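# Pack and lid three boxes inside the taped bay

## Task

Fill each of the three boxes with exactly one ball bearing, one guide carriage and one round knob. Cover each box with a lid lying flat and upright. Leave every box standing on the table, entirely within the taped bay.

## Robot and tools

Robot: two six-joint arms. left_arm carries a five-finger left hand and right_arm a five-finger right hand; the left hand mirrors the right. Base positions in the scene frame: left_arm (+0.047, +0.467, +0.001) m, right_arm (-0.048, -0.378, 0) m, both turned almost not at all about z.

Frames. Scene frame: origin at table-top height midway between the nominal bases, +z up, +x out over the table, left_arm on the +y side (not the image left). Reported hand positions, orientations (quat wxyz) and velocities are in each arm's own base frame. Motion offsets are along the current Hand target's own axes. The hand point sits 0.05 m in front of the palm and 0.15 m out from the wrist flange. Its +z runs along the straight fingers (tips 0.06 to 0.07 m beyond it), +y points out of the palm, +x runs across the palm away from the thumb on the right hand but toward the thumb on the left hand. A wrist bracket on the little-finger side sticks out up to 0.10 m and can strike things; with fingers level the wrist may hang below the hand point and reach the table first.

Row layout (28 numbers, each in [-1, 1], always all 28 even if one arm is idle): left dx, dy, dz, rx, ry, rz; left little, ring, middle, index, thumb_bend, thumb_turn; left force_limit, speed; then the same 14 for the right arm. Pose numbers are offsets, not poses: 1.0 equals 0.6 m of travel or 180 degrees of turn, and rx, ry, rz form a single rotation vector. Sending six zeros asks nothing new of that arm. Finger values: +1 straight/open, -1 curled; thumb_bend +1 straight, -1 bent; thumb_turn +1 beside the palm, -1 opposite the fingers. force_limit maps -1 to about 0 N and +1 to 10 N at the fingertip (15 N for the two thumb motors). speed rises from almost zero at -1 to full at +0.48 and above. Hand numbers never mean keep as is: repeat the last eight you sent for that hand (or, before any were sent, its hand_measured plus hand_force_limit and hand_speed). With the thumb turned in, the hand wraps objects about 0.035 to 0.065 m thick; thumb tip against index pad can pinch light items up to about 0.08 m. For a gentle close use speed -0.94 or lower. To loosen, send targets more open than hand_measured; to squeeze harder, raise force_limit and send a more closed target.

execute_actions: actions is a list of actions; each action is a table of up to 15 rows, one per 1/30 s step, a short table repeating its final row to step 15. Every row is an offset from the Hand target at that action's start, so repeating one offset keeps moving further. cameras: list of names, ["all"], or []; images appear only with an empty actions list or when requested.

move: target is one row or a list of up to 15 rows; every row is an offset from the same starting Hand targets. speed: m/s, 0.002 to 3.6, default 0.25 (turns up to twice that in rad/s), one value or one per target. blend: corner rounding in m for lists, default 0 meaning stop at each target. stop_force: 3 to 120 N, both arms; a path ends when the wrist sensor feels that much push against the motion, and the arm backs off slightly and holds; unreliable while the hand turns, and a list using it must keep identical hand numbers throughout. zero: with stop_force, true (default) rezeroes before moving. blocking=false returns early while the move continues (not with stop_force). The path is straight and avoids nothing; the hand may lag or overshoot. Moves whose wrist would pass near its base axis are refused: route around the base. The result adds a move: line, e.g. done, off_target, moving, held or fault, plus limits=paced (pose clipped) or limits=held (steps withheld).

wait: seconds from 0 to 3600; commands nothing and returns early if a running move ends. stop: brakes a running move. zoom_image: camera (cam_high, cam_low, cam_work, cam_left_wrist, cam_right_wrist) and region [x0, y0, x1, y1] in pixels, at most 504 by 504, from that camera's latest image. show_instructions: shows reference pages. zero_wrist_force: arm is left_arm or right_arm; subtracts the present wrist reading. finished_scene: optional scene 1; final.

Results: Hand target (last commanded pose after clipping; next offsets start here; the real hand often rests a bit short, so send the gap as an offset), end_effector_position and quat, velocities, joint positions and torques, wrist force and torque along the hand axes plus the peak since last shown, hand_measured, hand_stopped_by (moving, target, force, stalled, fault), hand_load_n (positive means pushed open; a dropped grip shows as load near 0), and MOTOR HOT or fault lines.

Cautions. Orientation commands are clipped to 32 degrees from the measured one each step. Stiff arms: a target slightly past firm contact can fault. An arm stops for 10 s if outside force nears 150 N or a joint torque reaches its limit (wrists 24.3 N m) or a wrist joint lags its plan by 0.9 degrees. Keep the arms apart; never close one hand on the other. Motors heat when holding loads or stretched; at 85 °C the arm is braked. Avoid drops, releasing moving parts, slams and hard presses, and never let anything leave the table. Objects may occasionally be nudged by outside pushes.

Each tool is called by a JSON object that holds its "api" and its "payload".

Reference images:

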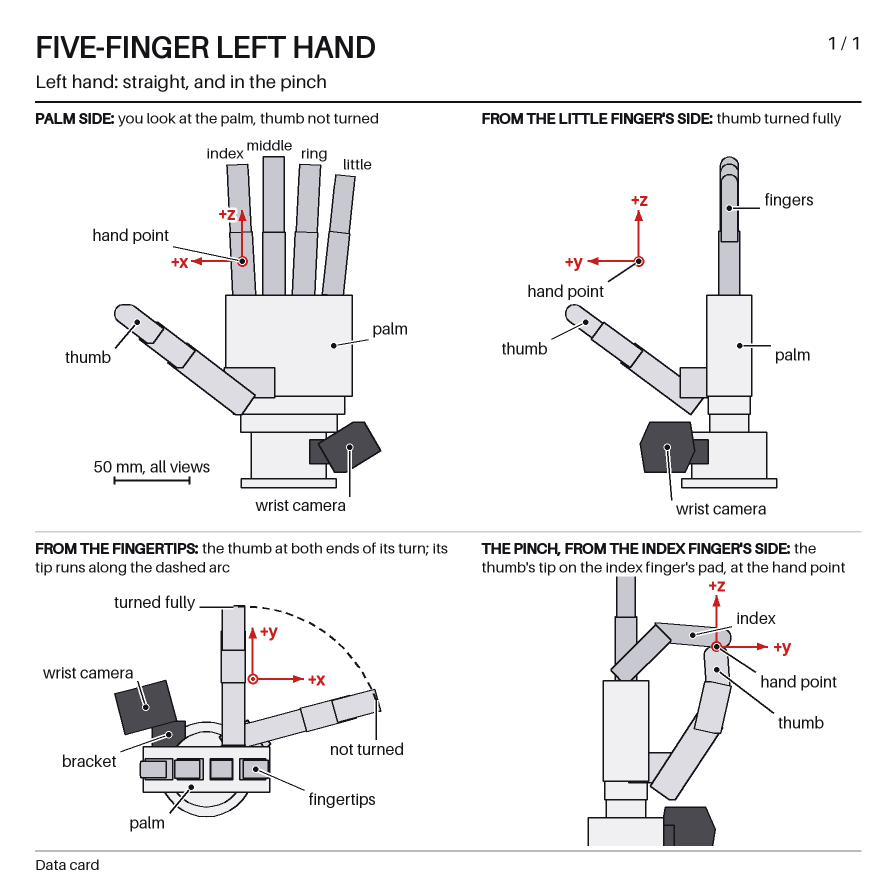

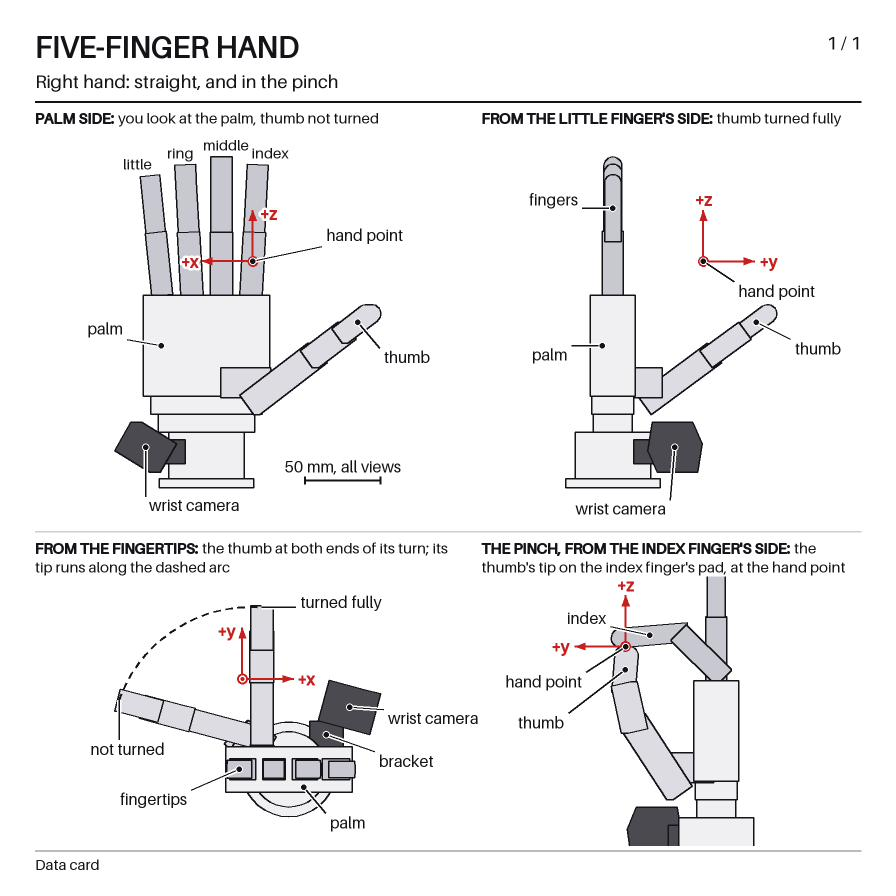

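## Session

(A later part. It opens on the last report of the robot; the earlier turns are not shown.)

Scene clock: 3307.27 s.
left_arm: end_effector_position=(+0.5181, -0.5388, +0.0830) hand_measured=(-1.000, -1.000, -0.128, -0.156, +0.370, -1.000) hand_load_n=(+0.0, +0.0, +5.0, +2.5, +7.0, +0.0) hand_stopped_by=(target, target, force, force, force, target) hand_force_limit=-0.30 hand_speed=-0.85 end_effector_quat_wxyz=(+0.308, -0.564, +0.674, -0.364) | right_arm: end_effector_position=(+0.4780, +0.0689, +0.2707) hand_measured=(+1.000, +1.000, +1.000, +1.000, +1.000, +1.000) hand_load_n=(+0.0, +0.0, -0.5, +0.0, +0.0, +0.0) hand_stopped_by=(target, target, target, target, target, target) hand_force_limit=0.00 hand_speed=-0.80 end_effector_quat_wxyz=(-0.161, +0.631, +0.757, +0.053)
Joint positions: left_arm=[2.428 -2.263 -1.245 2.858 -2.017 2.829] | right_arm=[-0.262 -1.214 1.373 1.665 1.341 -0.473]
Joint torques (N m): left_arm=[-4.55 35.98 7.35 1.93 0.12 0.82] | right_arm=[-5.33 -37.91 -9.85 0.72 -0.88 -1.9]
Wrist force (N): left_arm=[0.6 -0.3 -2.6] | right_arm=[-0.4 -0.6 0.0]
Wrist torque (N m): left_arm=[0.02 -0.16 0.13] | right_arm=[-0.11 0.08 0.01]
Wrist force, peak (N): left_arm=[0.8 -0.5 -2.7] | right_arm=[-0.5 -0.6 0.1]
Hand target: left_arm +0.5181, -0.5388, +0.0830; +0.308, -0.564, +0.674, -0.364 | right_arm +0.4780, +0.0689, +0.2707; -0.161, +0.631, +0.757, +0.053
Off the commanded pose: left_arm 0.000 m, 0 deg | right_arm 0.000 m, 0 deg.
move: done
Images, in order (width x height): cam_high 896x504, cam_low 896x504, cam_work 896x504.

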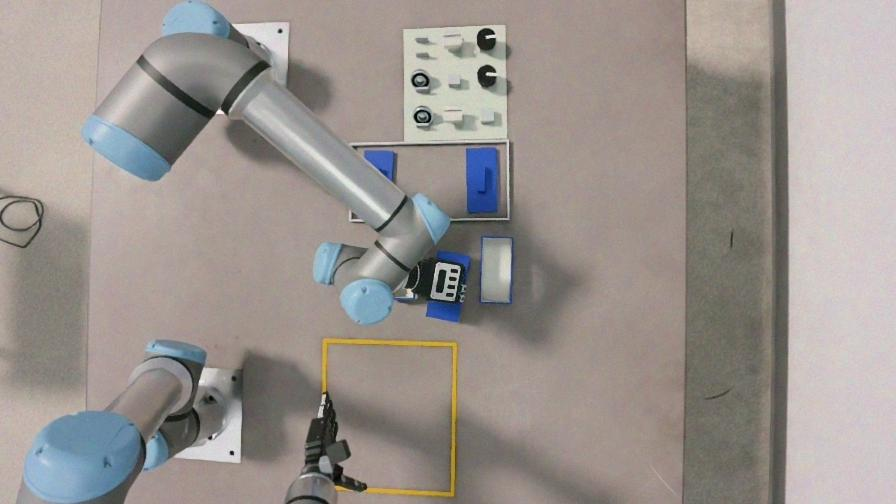

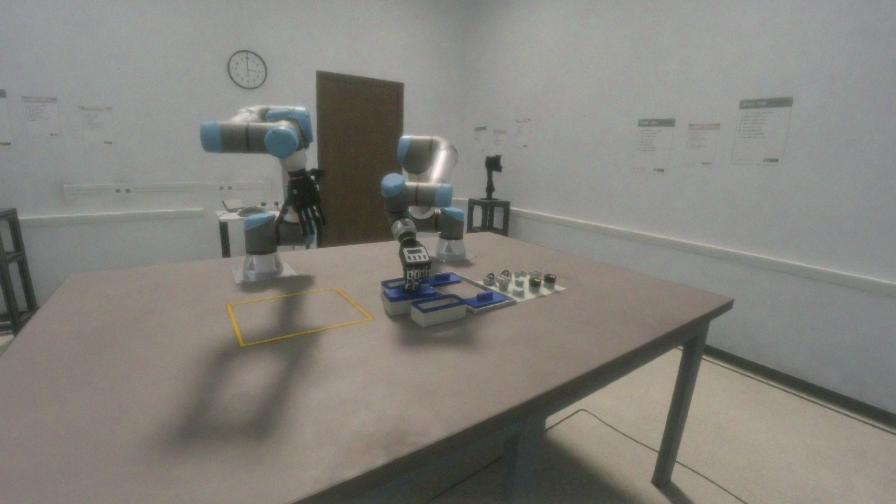

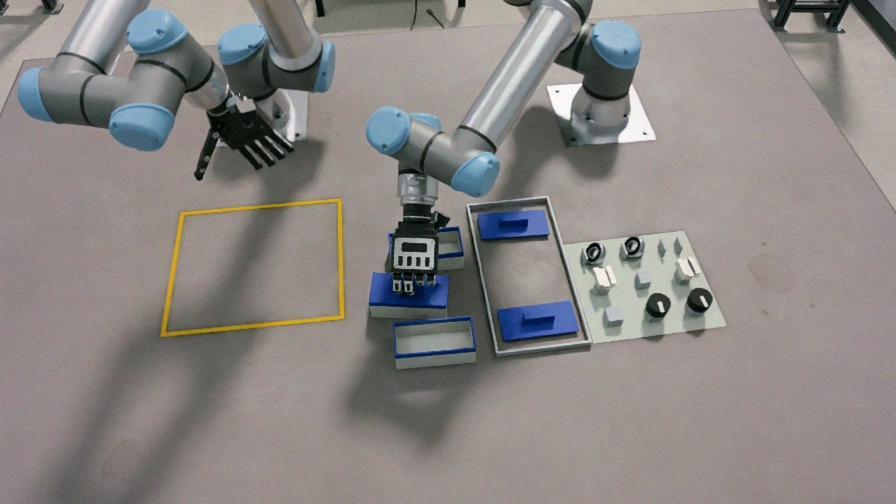

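{"api": "move", "payload": {"target": [[0,0.0056,0.0036,0,0,0,-1,-1,-0.5,-0.5,0.36,-1,-0.3,-0.85,0,0,0,0,0,0,1,1,1,1,1,1,0,-0.8]], "cameras": ["cam_work"], "speed": 0.006, "stop_force": 3, "zero": false}}

{"api": "zoom_image", "payload": {"camera": "cam_work", "region": [360, 260, 460, 325]}}

Scene clock: 3317.80 s.
left_arm: end_effector_position=(+0.5181, -0.5388, +0.0824) hand_measured=(-1.000, -1.000, -0.128, -0.156, +0.370, -1.000) hand_load_n=(+0.0, +0.0, +5.5, +3.0, +6.0, +0.0) hand_stopped_by=(target, target, force, force, force, target) hand_force_limit=-0.30 hand_speed=-0.85 end_effector_quat_wxyz=(+0.308, -0.564, +0.674, -0.364) | right_arm: end_effector_position=(+0.4780, +0.0689, +0.2707) hand_measured=(+1.000, +1.000, +1.000, +1.000, +1.000, +1.000) hand_load_n=(+0.0, +0.0, +0.0, +0.0, +0.0, +0.0) hand_stopped_by=(target, target, target, target, target, target) hand_force_limit=0.00 hand_speed=-0.80 end_effector_quat_wxyz=(-0.161, +0.631, +0.757, +0.053)
Joint positions: left_arm=[2.428 -2.263 -1.246 2.859 -2.017 2.829] | right_arm=[-0.262 -1.214 1.373 1.665 1.341 -0.473]
Joint torques (N m): left_arm=[10.59 65.92 30.17 -1.97 0.53 0.9] | right_arm=[-5.87 -37.62 -9.61 0.62 -0.91 -1.89]
Wrist force (N): left_arm=[0.3 1.1 -1.7] | right_arm=[-0.3 -0.4 0.1]
Wrist torque (N m): left_arm=[0.07 -0.16 0.13] | right_arm=[-0.08 0.06 0.02]
Wrist force, peak (N): left_arm=[1.0 -2.1 -4.0] | right_arm=[-0.4 -0.6 0.3]
Hand target: left_arm +0.5181, -0.5388, +0.0824; +0.308, -0.564, +0.674, -0.364 (not the last commanded pose) | right_arm +0.4780, +0.0689, +0.2707; -0.161, +0.631, +0.757, +0.053
Off the commanded pose: left_arm 0.003 m, 0 deg | right_arm 0.000 m, 0 deg.
move: contact (left_arm)

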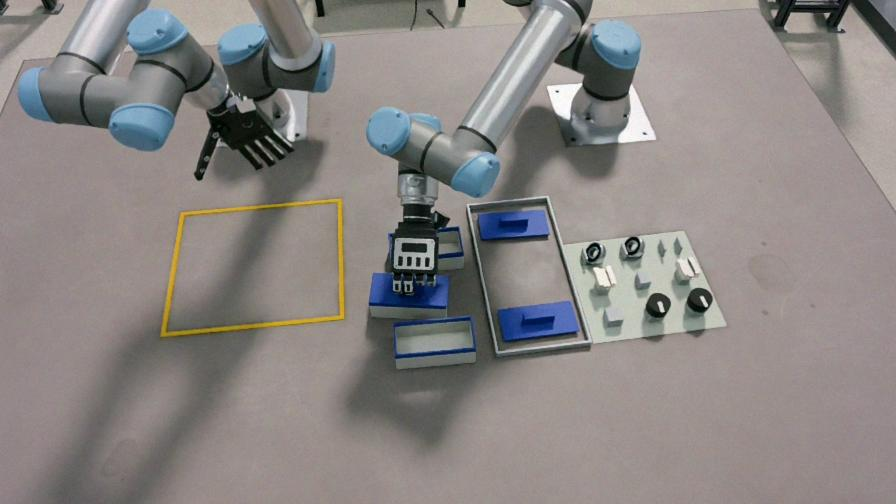

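Scaled by 5.040 from the camera's image (finer frame: 1280x720).

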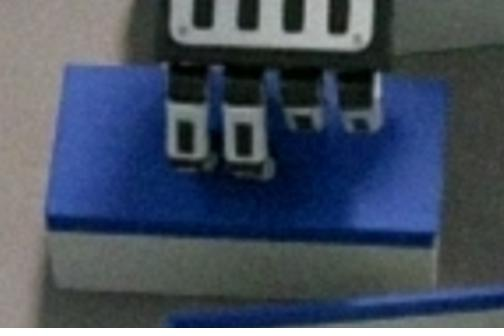

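{"api": "move", "payload": {"target": [[0,0,0,0,0,0,-1,-1,0.15,0.15,0.6,-1,-0.4,-0.85,0,0,0,0,0,0,1,1,1,1,1,1,0,-0.8]]}}

{"api": "move", "payload": {"target": [[0,-0.0977,-0.0637,0,0,0,-1,-1,0.15,0.15,0.6,-1,-0.4,-0.85,0,0,0,0,0,0,1,1,1,1,1,1,0,-0.8]], "cameras": ["cam_work","cam_high","cam_low"], "speed": 0.08}}

{"api": "zoom_image", "payload": {"camera": "cam_work", "region": [360, 250, 460, 325]}}

{"api": "zoom_image", "payload": {"camera": "cam_high", "region": [415, 240, 485, 330]}}

{"api": "zoom_image", "payload": {"camera": "cam_low", "region": [370, 265, 450, 325]}}

Scene clock: 3333.60 s.
left_arm: end_effector_position=(+0.5181, -0.5388, +0.0824) hand_measured=(-1.000, -1.000, +0.150, +0.150, +0.600, -1.000) hand_load_n=(+0.0, +0.0, +0.0, +0.0, +0.0, +0.0) hand_stopped_by=(target, target, target, target, target, target) hand_force_limit=-0.40 hand_speed=-0.85 end_effector_quat_wxyz=(+0.308, -0.564, +0.674, -0.364) | right_arm: end_effector_position=(+0.4780, +0.0689, +0.2707) hand_measured=(+1.000, +1.000, +1.000, +1.000, +1.000, +1.000) hand_load_n=(+0.0, +0.0, +0.0, +0.0, +0.0, +0.0) hand_stopped_by=(target, target, target, target, target, target) hand_force_limit=0.00 hand_speed=-0.80 end_effector_quat_wxyz=(-0.161, +0.631, +0.757, +0.053)
Joint positions: left_arm=[2.428 -2.263 -1.246 2.859 -2.017 2.829] | right_arm=[-0.262 -1.214 1.373 1.665 1.341 -0.473]
Joint torques (N m): left_arm=[9.59 59.4 25.73 -1.89 0.69 0.85] | right_arm=[-5.67 -37.84 -9.2 0.77 -0.91 -1.89]
Wrist force (N): left_arm=[0.6 -0.7 -1.0] | right_arm=[-0.3 -0.5 -0.1]
Wrist torque (N m): left_arm=[-0.08 -0.13 0.15] | right_arm=[-0.10 0.07 0.01]
Wrist force, peak (N): left_arm=[0.5 0.4 -2.4] | right_arm=[-0.5 -0.7 0.2]
Hand target: left_arm +0.5181, -0.5388, +0.0824; +0.308, -0.564, +0.674, -0.364 | right_arm +0.4780, +0.0689, +0.2707; -0.161, +0.631, +0.757, +0.053
Off the commanded pose: left_arm 0.000 m, 0 deg | right_arm 0.000 m, 0 deg.
move: done

Scene clock: 3335.03 s.
left_arm: end_effector_position=(+0.5180, -0.5391, +0.1522) hand_measured=(-1.000, -1.000, +0.150, +0.150, +0.600, -1.000) hand_load_n=(+0.0, +0.0, +0.0, +0.0, +0.0, +0.0) hand_stopped_by=(target, target, target, target, target, target) hand_force_limit=-0.40 hand_speed=-0.85 end_effector_quat_wxyz=(+0.308, -0.564, +0.674, -0.364) | right_arm: end_effector_position=(+0.4780, +0.0689, +0.2707) hand_measured=(+1.000, +1.000, +1.000, +1.000, +1.000, +1.000) hand_load_n=(+0.0, +0.0, +0.0, +0.0, +0.0, +0.0) hand_stopped_by=(target, target, target, target, target, target) hand_force_limit=0.00 hand_speed=-0.80 end_effector_quat_wxyz=(-0.161, +0.631, +0.757, +0.053)
Joint positions: left_arm=[2.428 -2.213 -1.146 2.709 -2.017 2.829] | right_arm=[-0.262 -1.214 1.373 1.665 1.341 -0.473]
Joint torques (N m): left_arm=[-13.33 63.31 29.36 -2.38 -1.76 -1.5] | right_arm=[-6.06 -37.32 -9.88 0.61 -0.89 -1.89]
Wrist force (N): left_arm=[0.5 -0.6 -1.0] | right_arm=[-0.3 -0.4 0.1]
Wrist torque (N m): left_arm=[-0.06 -0.13 0.12] | right_arm=[-0.09 0.06 0.02]
Wrist force, peak (N): left_arm=[0.3 -1.3 -1.3] | right_arm=[-0.5 -0.5 0.2]
Hand target: left_arm +0.5180, -0.5391, +0.1523; +0.308, -0.564, +0.674, -0.364 | right_arm +0.4780, +0.0689, +0.2707; -0.161, +0.631, +0.757, +0.053
Off the commanded pose: left_arm 0.000 m, 0 deg | right_arm 0.000 m, 0 deg.
move: done
Images, in order (width x height): cam_high 896x504, cam_low 896x504, cam_work 896x504.

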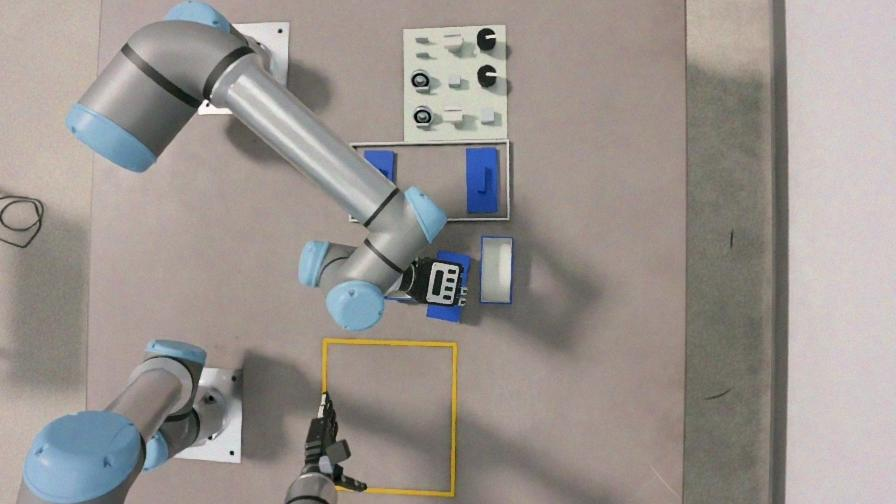

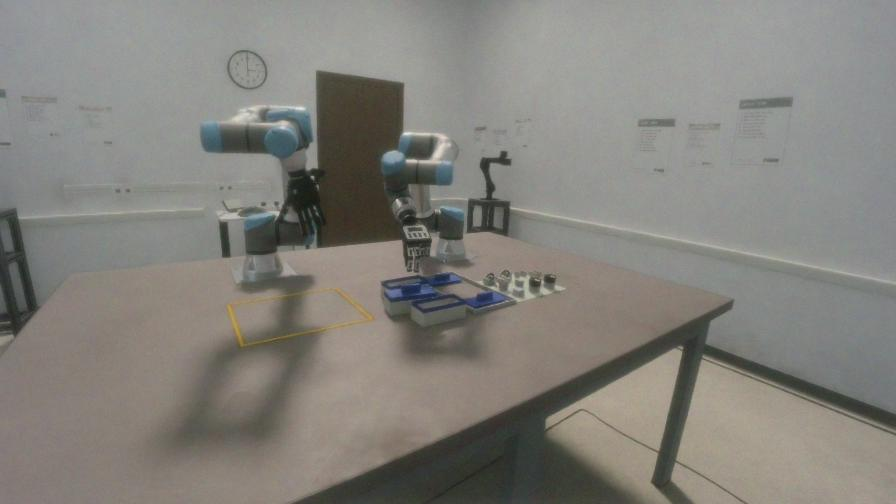

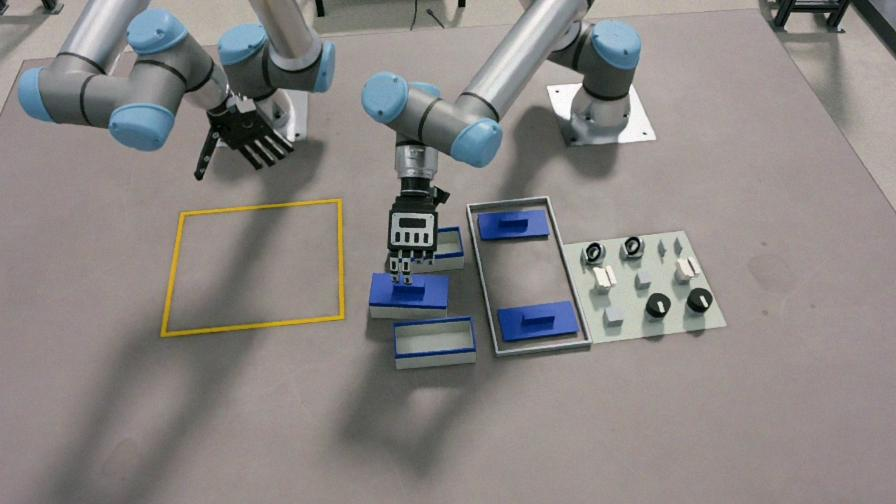

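Scaled by 5.040 from the camera's image (finer frame: 1280x720).

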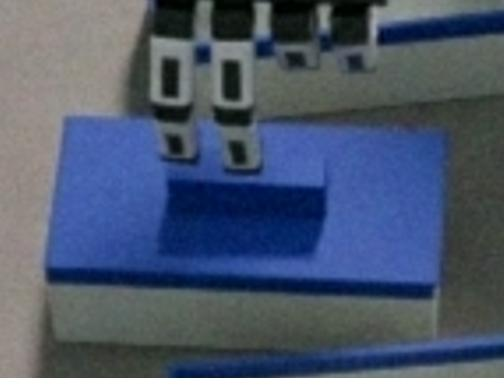

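Scaled by 5.600 from the camera's image (finer frame: 1280x720).

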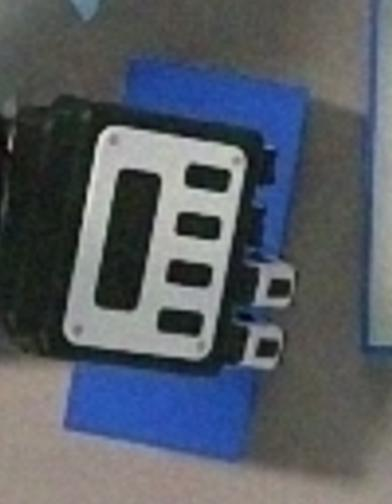

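Scaled by 6.300 from the camera's image (finer frame: 1280x720).

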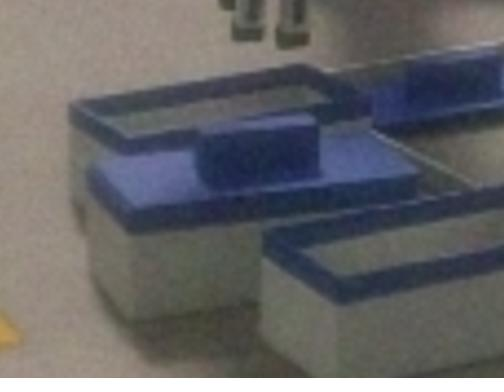

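{"api": "move", "payload": {"target": [[-0.967,0.0182,-0.0279,0,0.3915,0.2543,-1,-1,0.36,0.36,0.78,-1,-0.4,-0.85,0,0,0,0,0,-0.98,1,1,1,1,1,1,0,-0.8]], "cameras": ["cam_high","cam_work","cam_right_wrist"], "speed": 0.28}}

Scene clock: 3416.40 s.
left_arm: end_effector_position=(+0.5993, +0.0357, +0.1544) hand_measured=(-1.000, -1.000, +0.360, +0.360, +0.780, -1.000) hand_load_n=(+0.0, +0.0, +0.0, +0.0, +0.0, +0.0) hand_stopped_by=(target, target, target, target, target, target) hand_force_limit=-0.40 hand_speed=-0.85 end_effector_quat_wxyz=(-0.017, +0.031, +0.879, -0.475) | right_arm: end_effector_position=(+0.4780, +0.0689, +0.2707) hand_measured=(+1.000, +1.000, +1.000, +1.000, +1.000, +1.000) hand_load_n=(+0.0, +0.0, +0.0, +0.0, +0.0, +0.0) hand_stopped_by=(target, target, target, target, target, target) hand_force_limit=0.00 hand_speed=-0.80 end_effector_quat_wxyz=(-0.048, +0.737, -0.654, -0.162)
Joint positions: left_arm=[3.655 -2.589 -0.831 1.149 -0.799 5.591] | right_arm=[-0.269 -0.87 0.931 1.764 1.343 -3.559]
Joint torques (N m): left_arm=[13.03 46.33 27.89 -4.88 -1 1.69] | right_arm=[6.98 -32.5 -27.53 5.09 -1.8 -1.85]
Wrist force (N): left_arm=[0.3 0.3 -0.9] | right_arm=[1.7 -1.2 0.1]
Wrist torque (N m): left_arm=[0.06 -0.09 -0.10] | right_arm=[-0.23 -0.25 0.21]
Wrist force, peak (N): left_arm=[1.2 -0.6 -1.3] | right_arm=[1.8 -1.8 0.4]
Hand target: left_arm +0.5993, +0.0358, +0.1544; -0.017, +0.031, +0.879, -0.475 | right_arm +0.4780, +0.0689, +0.2707; -0.048, +0.737, -0.654, -0.162
Off the commanded pose: left_arm 0.000 m, 0 deg | right_arm 0.000 m, 0 deg.
move: done

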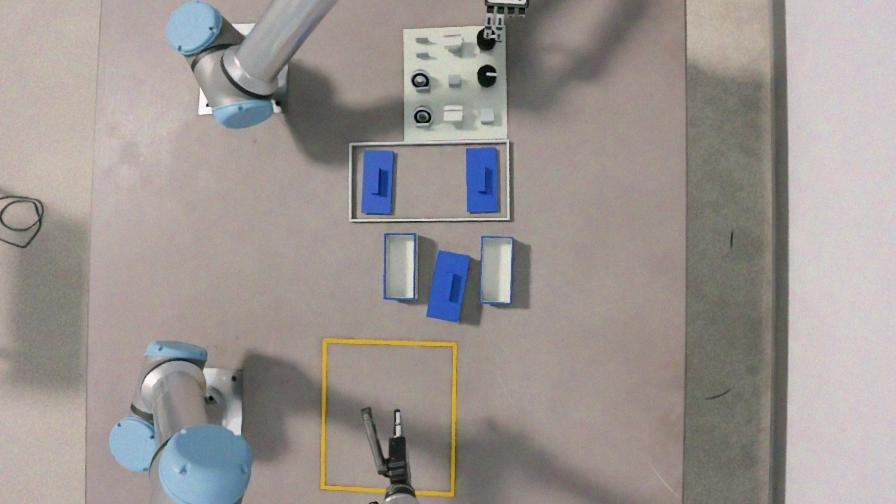

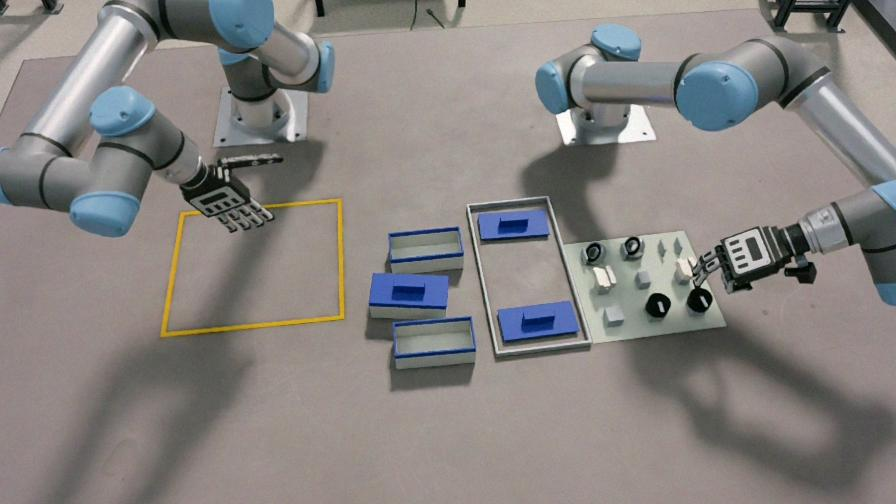

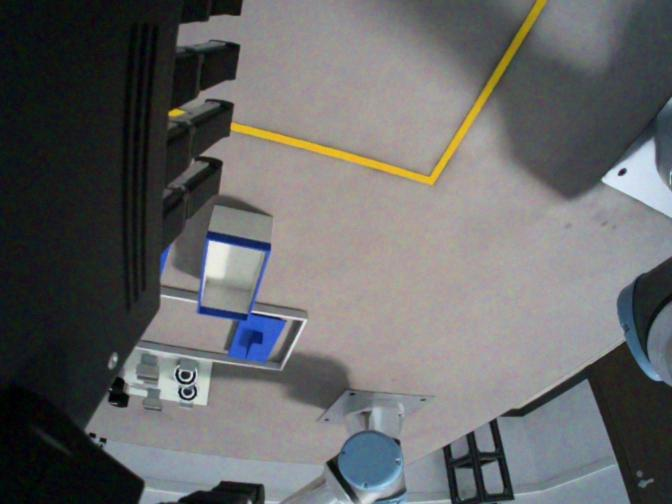

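{"api": "zoom_image", "payload": {"camera": "cam_high", "region": [400, 0, 520, 100]}}

{"api": "zoom_image", "payload": {"camera": "cam_high", "region": [415, 240, 485, 330]}}

Scaled by 4.200 from the camera's image (finer frame: 1280x720).

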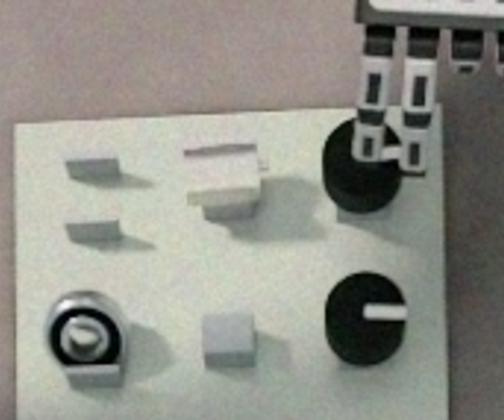

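Scaled by 5.600 from the camera's image (finer frame: 1280x720).

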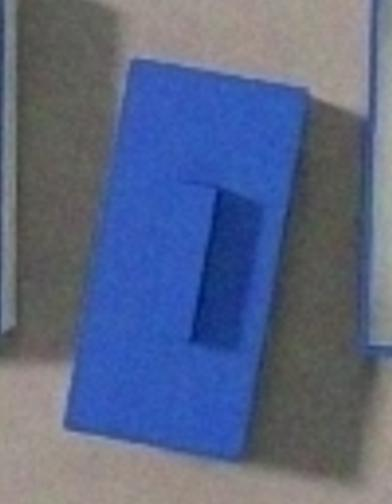

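{"api": "move", "payload": {"target": [[0,0,0,0,0,0,-1,-1,0.36,0.36,0.78,-1,-0.4,-0.85,-0.3243,-0.2960,0.2552,0.3706,0.1289,0.0357,-1,-1,0.3,0.3,0.6,-1,-0.4,-0.5]], "cameras": ["cam_high","cam_work","cam_right_wrist"], "speed": 0.25}}

{"api": "zoom_image", "payload": {"camera": "cam_high", "region": [400, 230, 520, 340]}}

Scene clock: 3470.20 s.
left_arm: end_effector_position=(+0.5993, +0.0358, +0.1544) hand_measured=(-1.000, -1.000, +0.360, +0.360, +0.780, -1.000) hand_load_n=(+0.0, +0.0, +0.0, +0.0, +0.0, +0.0) hand_stopped_by=(target, target, target, target, target, target) hand_force_limit=-0.40 hand_speed=-0.85 end_effector_quat_wxyz=(-0.017, +0.031, +0.879, -0.475) | right_arm: end_effector_position=(+0.6074, +0.3215, +0.1600) hand_measured=(-1.000, -1.000, +0.300, +0.300, +0.600, -1.000) hand_load_n=(+0.0, +0.0, +0.0, +0.0, +0.0, +0.0) hand_stopped_by=(target, target, target, target, target, target) hand_force_limit=-0.40 hand_speed=-0.50 end_effector_quat_wxyz=(+0.309, -0.570, +0.669, -0.362)
Joint positions: left_arm=[3.655 -2.589 -0.831 1.149 -0.799 5.591] | right_arm=[0.388 -1.077 1.362 0.368 2.022 -2.82]
Joint torques (N m): left_arm=[7.79 43.31 27.79 -4.65 -0.66 1.37] | right_arm=[8.03 -26.88 -11.41 -1.9 1.44 -0.67]
Wrist force (N): left_arm=[0.0 0.1 -1.0] | right_arm=[-0.5 2.3 -0.5]
Wrist torque (N m): left_arm=[0.05 -0.03 -0.12] | right_arm=[0.37 0.10 0.07]
Wrist force, peak (N): left_arm=[0.4 0.0 -1.3] | right_arm=[-0.7 2.6 -0.5]
Hand target: left_arm +0.5993, +0.0358, +0.1544; -0.017, +0.031, +0.879, -0.475 | right_arm +0.6074, +0.3215, +0.1600; +0.309, -0.570, +0.669, -0.362
Off the commanded pose: left_arm 0.000 m, 0 deg | right_arm 0.000 m, 0 deg.
move: done

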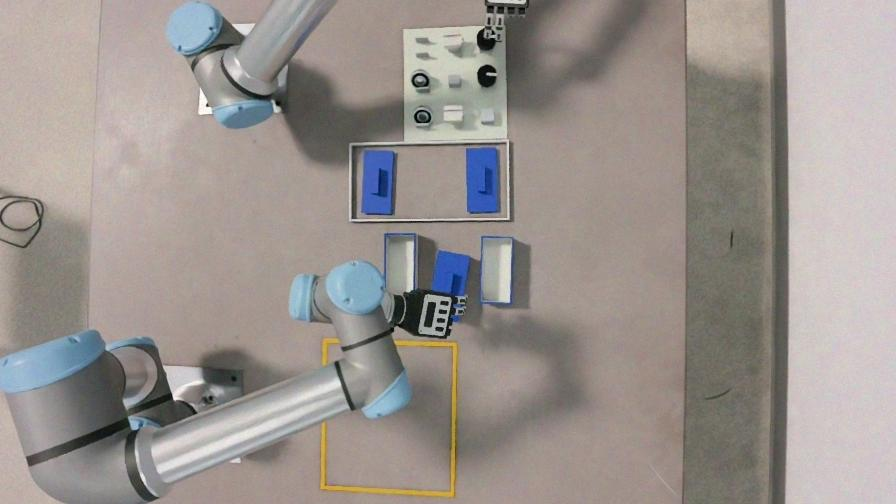

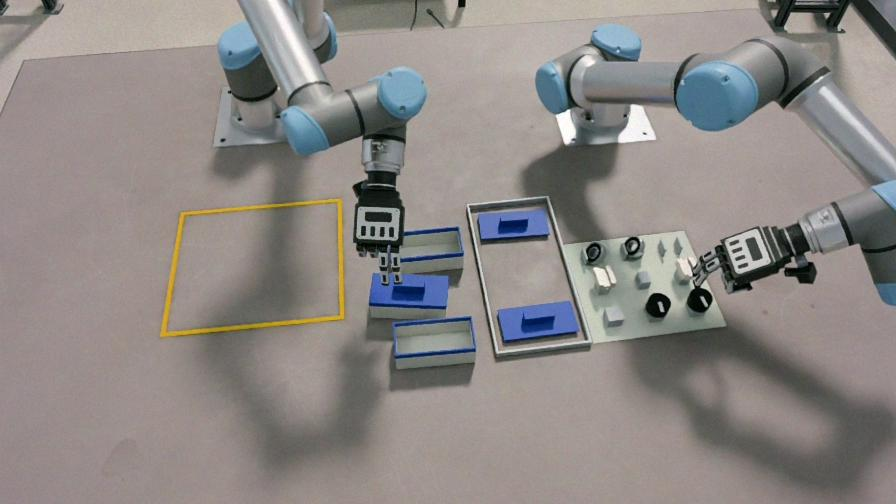

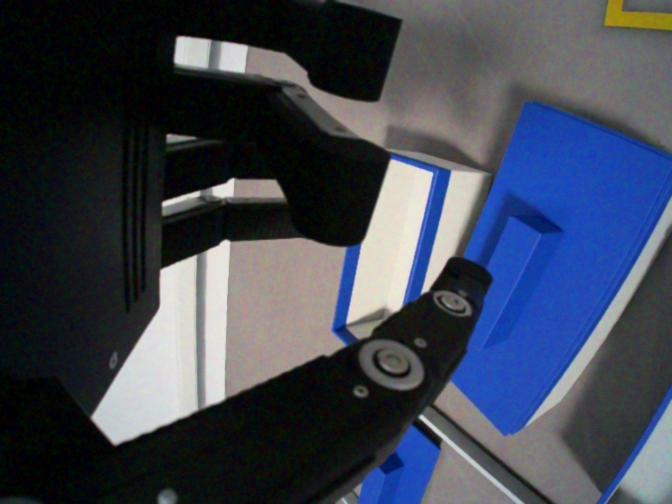

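Scaled by 4.200 from the camera's image (finer frame: 1280x720).

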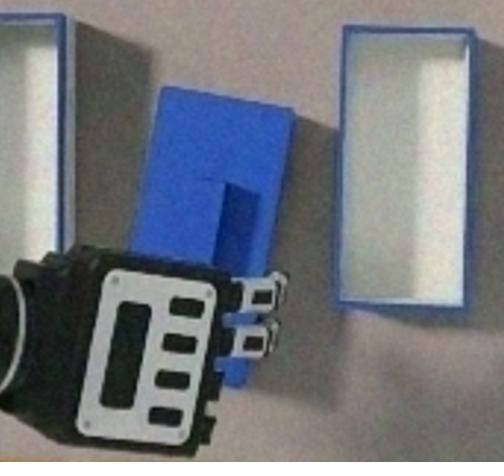

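{"api": "move", "payload": {"target": [[0,0,0,0,0,0,-1,-1,0.36,0.36,0.78,-1,-0.4,-0.85,-0.0550,0.0511,0.0437,0,0,0,-1,-1,0.3,0.3,0.6,-1,-0.4,-0.5]], "cameras": ["cam_high","cam_work","cam_right_wrist"], "speed": 0.1}}

{"api": "zoom_image", "payload": {"camera": "cam_high", "region": [400, 230, 520, 340]}}

{"api": "zoom_image", "payload": {"camera": "cam_work", "region": [340, 200, 480, 330]}}

Scene clock: 3494.13 s.
left_arm: end_effector_position=(+0.5993, +0.0358, +0.1544) hand_measured=(-1.000, -1.000, +0.360, +0.360, +0.780, -1.000) hand_load_n=(+0.0, +0.0, +0.0, +0.0, +0.0, +0.0) hand_stopped_by=(target, target, target, target, target, target) hand_force_limit=-0.40 hand_speed=-0.85 end_effector_quat_wxyz=(-0.017, +0.031, +0.879, -0.475) | right_arm: end_effector_position=(+0.6177, +0.3532, +0.1201) hand_measured=(-1.000, -1.000, +0.300, +0.300, +0.600, -1.000) hand_load_n=(+0.5, +0.0, +0.0, +0.0, +0.0, +0.5) hand_stopped_by=(target, target, target, target, target, target) hand_force_limit=-0.40 hand_speed=-0.50 end_effector_quat_wxyz=(+0.309, -0.570, +0.669, -0.362)
Joint positions: left_arm=[3.655 -2.589 -0.831 1.149 -0.799 5.591] | right_arm=[0.435 -0.979 1.316 0.331 2.059 -2.788]
Joint torques (N m): left_arm=[4.49 44.05 27.3 -4.97 -0.84 1.54] | right_arm=[8.49 -31.17 -29.28 -2.17 1.9 2.28]
Wrist force (N): left_arm=[0.2 0.4 -1.0] | right_arm=[-0.5 2.5 -0.5]
Wrist torque (N m): left_arm=[0.09 -0.06 -0.11] | right_arm=[0.41 0.11 0.07]
Wrist force, peak (N): left_arm=[0.2 0.2 -1.3] | right_arm=[-0.5 2.8 0.0]
Hand target: left_arm +0.5993, +0.0358, +0.1544; -0.017, +0.031, +0.879, -0.475 | right_arm +0.6177, +0.3533, +0.1199; +0.309, -0.570, +0.669, -0.362
Off the commanded pose: left_arm 0.000 m, 0 deg | right_arm 0.000 m, 0 deg.
move: done

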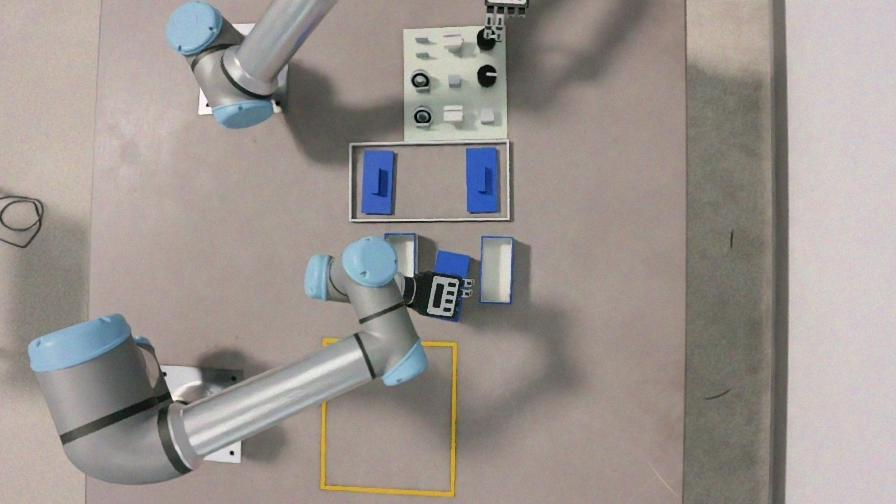

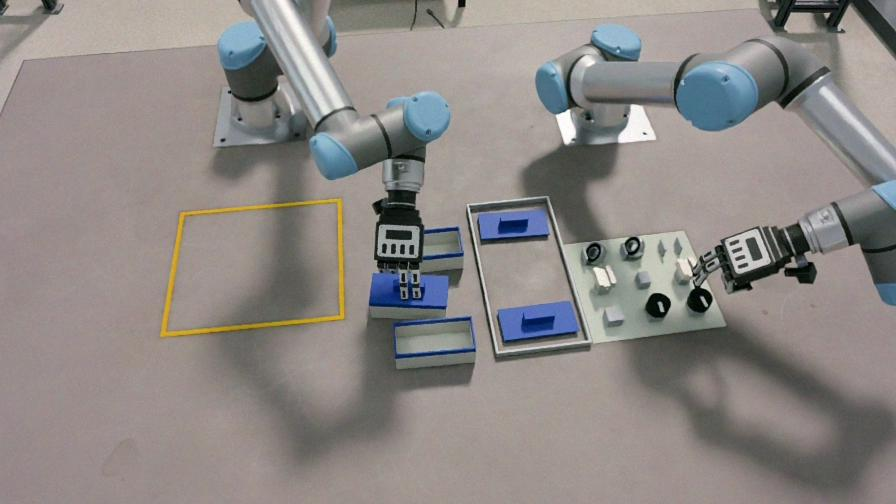

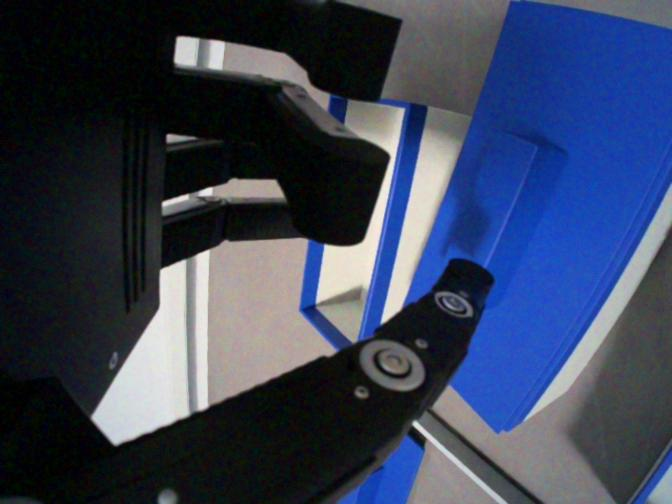

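Scaled by 4.200 from the camera's image (finer frame: 1280x720).

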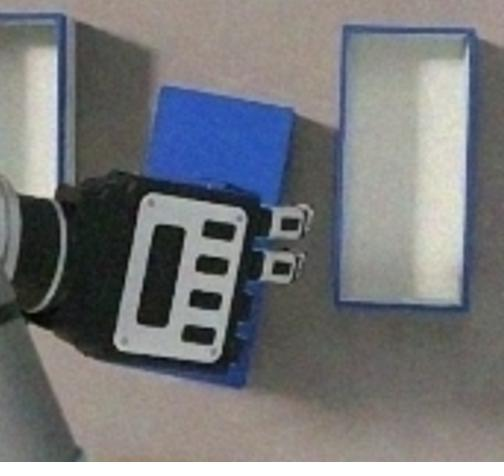

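Scaled by 3.600 from the camera's image (finer frame: 1280x720).

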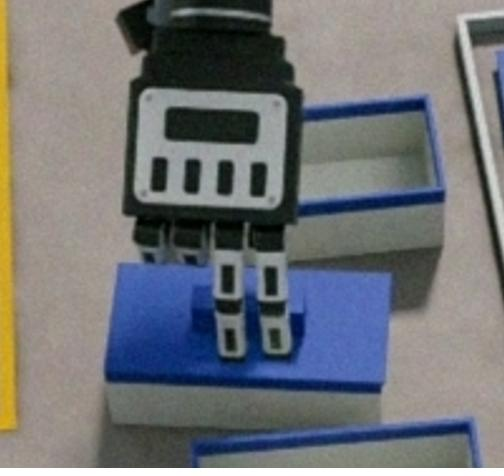

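{"api": "move", "payload": {"target": [[0,0,0,0,0,0,-1,-1,0.36,0.36,0.78,-1,-0.4,-0.85,0,0.0474,0.0309,0,0,0,-1,-1,0.3,0.3,0.6,-1,-0.4,-0.5]], "cameras": ["cam_high","cam_work","cam_right_wrist"], "speed": 0.03, "stop_force": 3}}

{"api": "zoom_image", "payload": {"camera": "cam_work", "region": [350, 220, 470, 330]}}

Scene clock: 3509.67 s.
left_arm: end_effector_position=(+0.5993, +0.0358, +0.1544) hand_measured=(-1.000, -1.000, +0.360, +0.360, +0.780, -1.000) hand_load_n=(+0.0, +0.5, +0.0, +0.0, +0.0, +0.0) hand_stopped_by=(target, target, target, target, target, target) hand_force_limit=-0.40 hand_speed=-0.85 end_effector_quat_wxyz=(-0.017, +0.031, +0.879, -0.475) | right_arm: end_effector_position=(+0.6177, +0.3533, +0.0860) hand_measured=(-1.000, -1.000, +0.300, +0.300, +0.600, -1.000) hand_load_n=(+0.0, +0.0, -0.5, +0.0, +0.0, +0.0) hand_stopped_by=(target, target, target, target, target, target) hand_force_limit=-0.40 hand_speed=-0.50 end_effector_quat_wxyz=(+0.309, -0.570, +0.669, -0.362)
Joint positions: left_arm=[3.655 -2.589 -0.831 1.149 -0.799 5.591] | right_arm=[0.435 -0.949 1.359 0.258 2.059 -2.787]
Joint torques (N m): left_arm=[-1.91 43.9 28.38 -4.64 -0.68 1.36] | right_arm=[6.47 -30.15 -10.28 -2.07 0.36 -0.23]
Wrist force (N): left_arm=[0.4 0.2 -0.9] | right_arm=[-0.6 2.2 -0.3]
Wrist torque (N m): left_arm=[0.06 -0.08 -0.09] | right_arm=[0.35 0.10 0.06]
Wrist force, peak (N): left_arm=[0.1 0.0 -1.3] | right_arm=[-0.5 2.5 -0.2]
Hand target: left_arm +0.5993, +0.0358, +0.1544; -0.017, +0.031, +0.879, -0.475 | right_arm +0.6177, +0.3533, +0.0860; +0.309, -0.570, +0.669, -0.362
Off the commanded pose: left_arm 0.000 m, 0 deg | right_arm 0.000 m, 0 deg.
move: done

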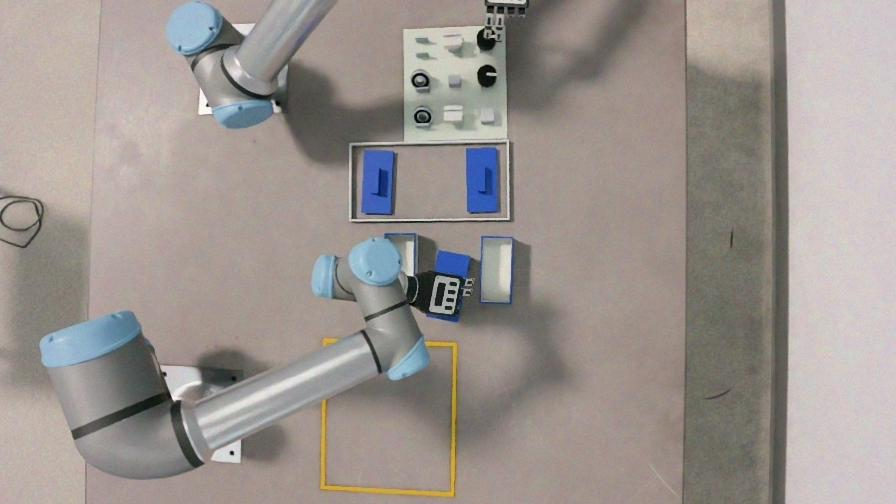

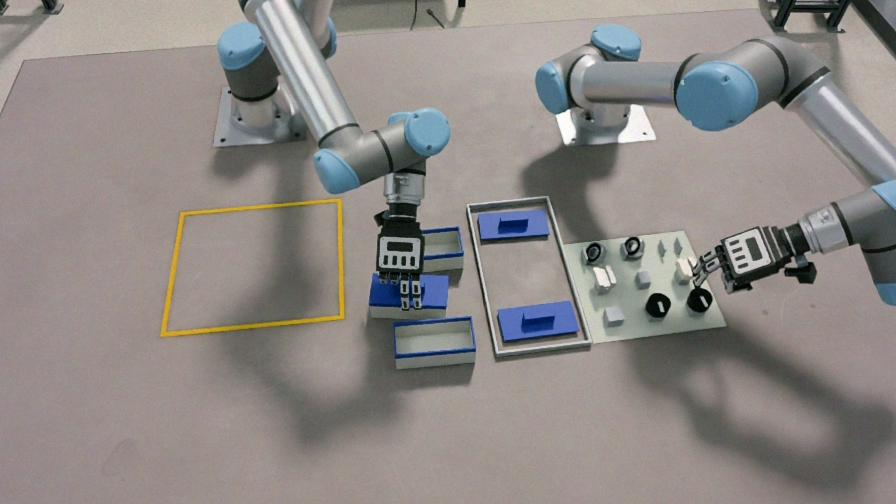

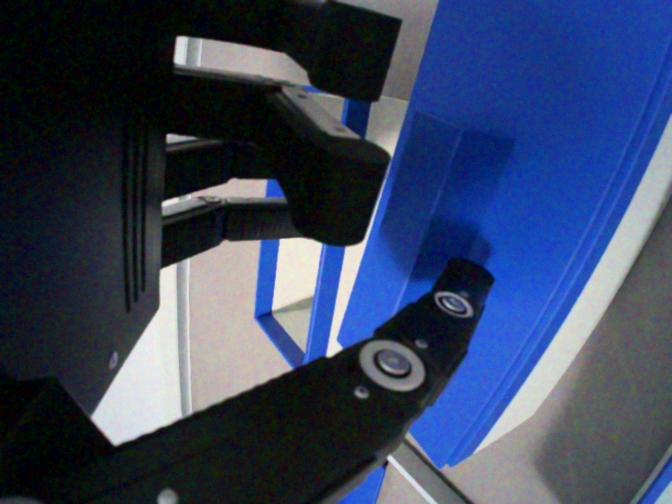

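Scaled by 4.200 from the camera's image (finer frame: 1280x720).

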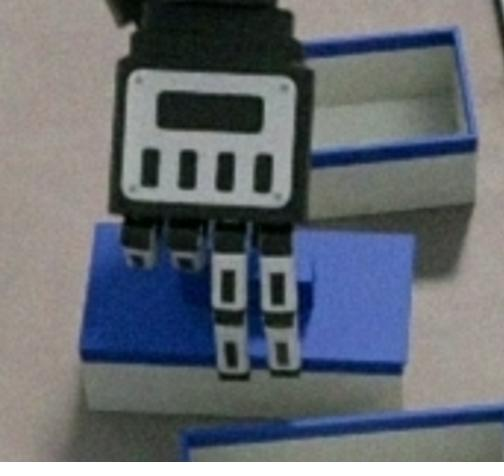

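{"api": "move", "payload": {"target": [[0,0,0,0,0,0,-1,-1,0.36,0.36,0.78,-1,-0.4,-0.85,0,0.0167,0.0109,0,0,0,-1,-1,0.3,0.3,0.6,-1,-0.4,-0.5]], "speed": 0.01, "stop_force": 3}}

Scene clock: 3522.57 s.
left_arm: end_effector_position=(+0.5993, +0.0358, +0.1544) hand_measured=(-1.000, -1.000, +0.360, +0.360, +0.780, -1.000) hand_load_n=(+0.0, +0.0, +0.0, +0.0, +0.0, +0.0) hand_stopped_by=(target, target, target, target, target, target) hand_force_limit=-0.40 hand_speed=-0.85 end_effector_quat_wxyz=(-0.017, +0.031, +0.879, -0.475) | right_arm: end_effector_position=(+0.6177, +0.3533, +0.0766) hand_measured=(-1.000, -1.000, +0.300, +0.300, +0.600, -1.000) hand_load_n=(+0.0, +0.5, +0.0, +0.0, +0.0, +0.0) hand_stopped_by=(target, target, target, target, target, target) hand_force_limit=-0.40 hand_speed=-0.50 end_effector_quat_wxyz=(+0.309, -0.570, +0.669, -0.362)
Joint positions: left_arm=[3.655 -2.589 -0.831 1.149 -0.799 5.591] | right_arm=[0.435 -0.939 1.369 0.238 2.059 -2.787]
Joint torques (N m): left_arm=[-9.52 44.57 26.94 -4.72 -0.75 1.2] | right_arm=[1.66 -54.7 -26.76 2.9 0.34 0.63]
Wrist force (N): left_arm=[0.4 0.2 -0.8] | right_arm=[-0.9 -0.1 -3.5]
Wrist torque (N m): left_arm=[0.04 -0.09 -0.09] | right_arm=[0.21 0.18 0.02]
Wrist force, peak (N): left_arm=[0.5 0.3 -1.1] | right_arm=[-1.9 -5.5 -8.8]
Hand target: left_arm +0.5993, +0.0358, +0.1544; -0.017, +0.031, +0.879, -0.475 | right_arm +0.6177, +0.3533, +0.0766; +0.309, -0.570, +0.669, -0.362 (not the last commanded pose)
Off the commanded pose: left_arm 0.000 m, 0 deg | right_arm 0.003 m, 0 deg.
move: contact (right_arm)


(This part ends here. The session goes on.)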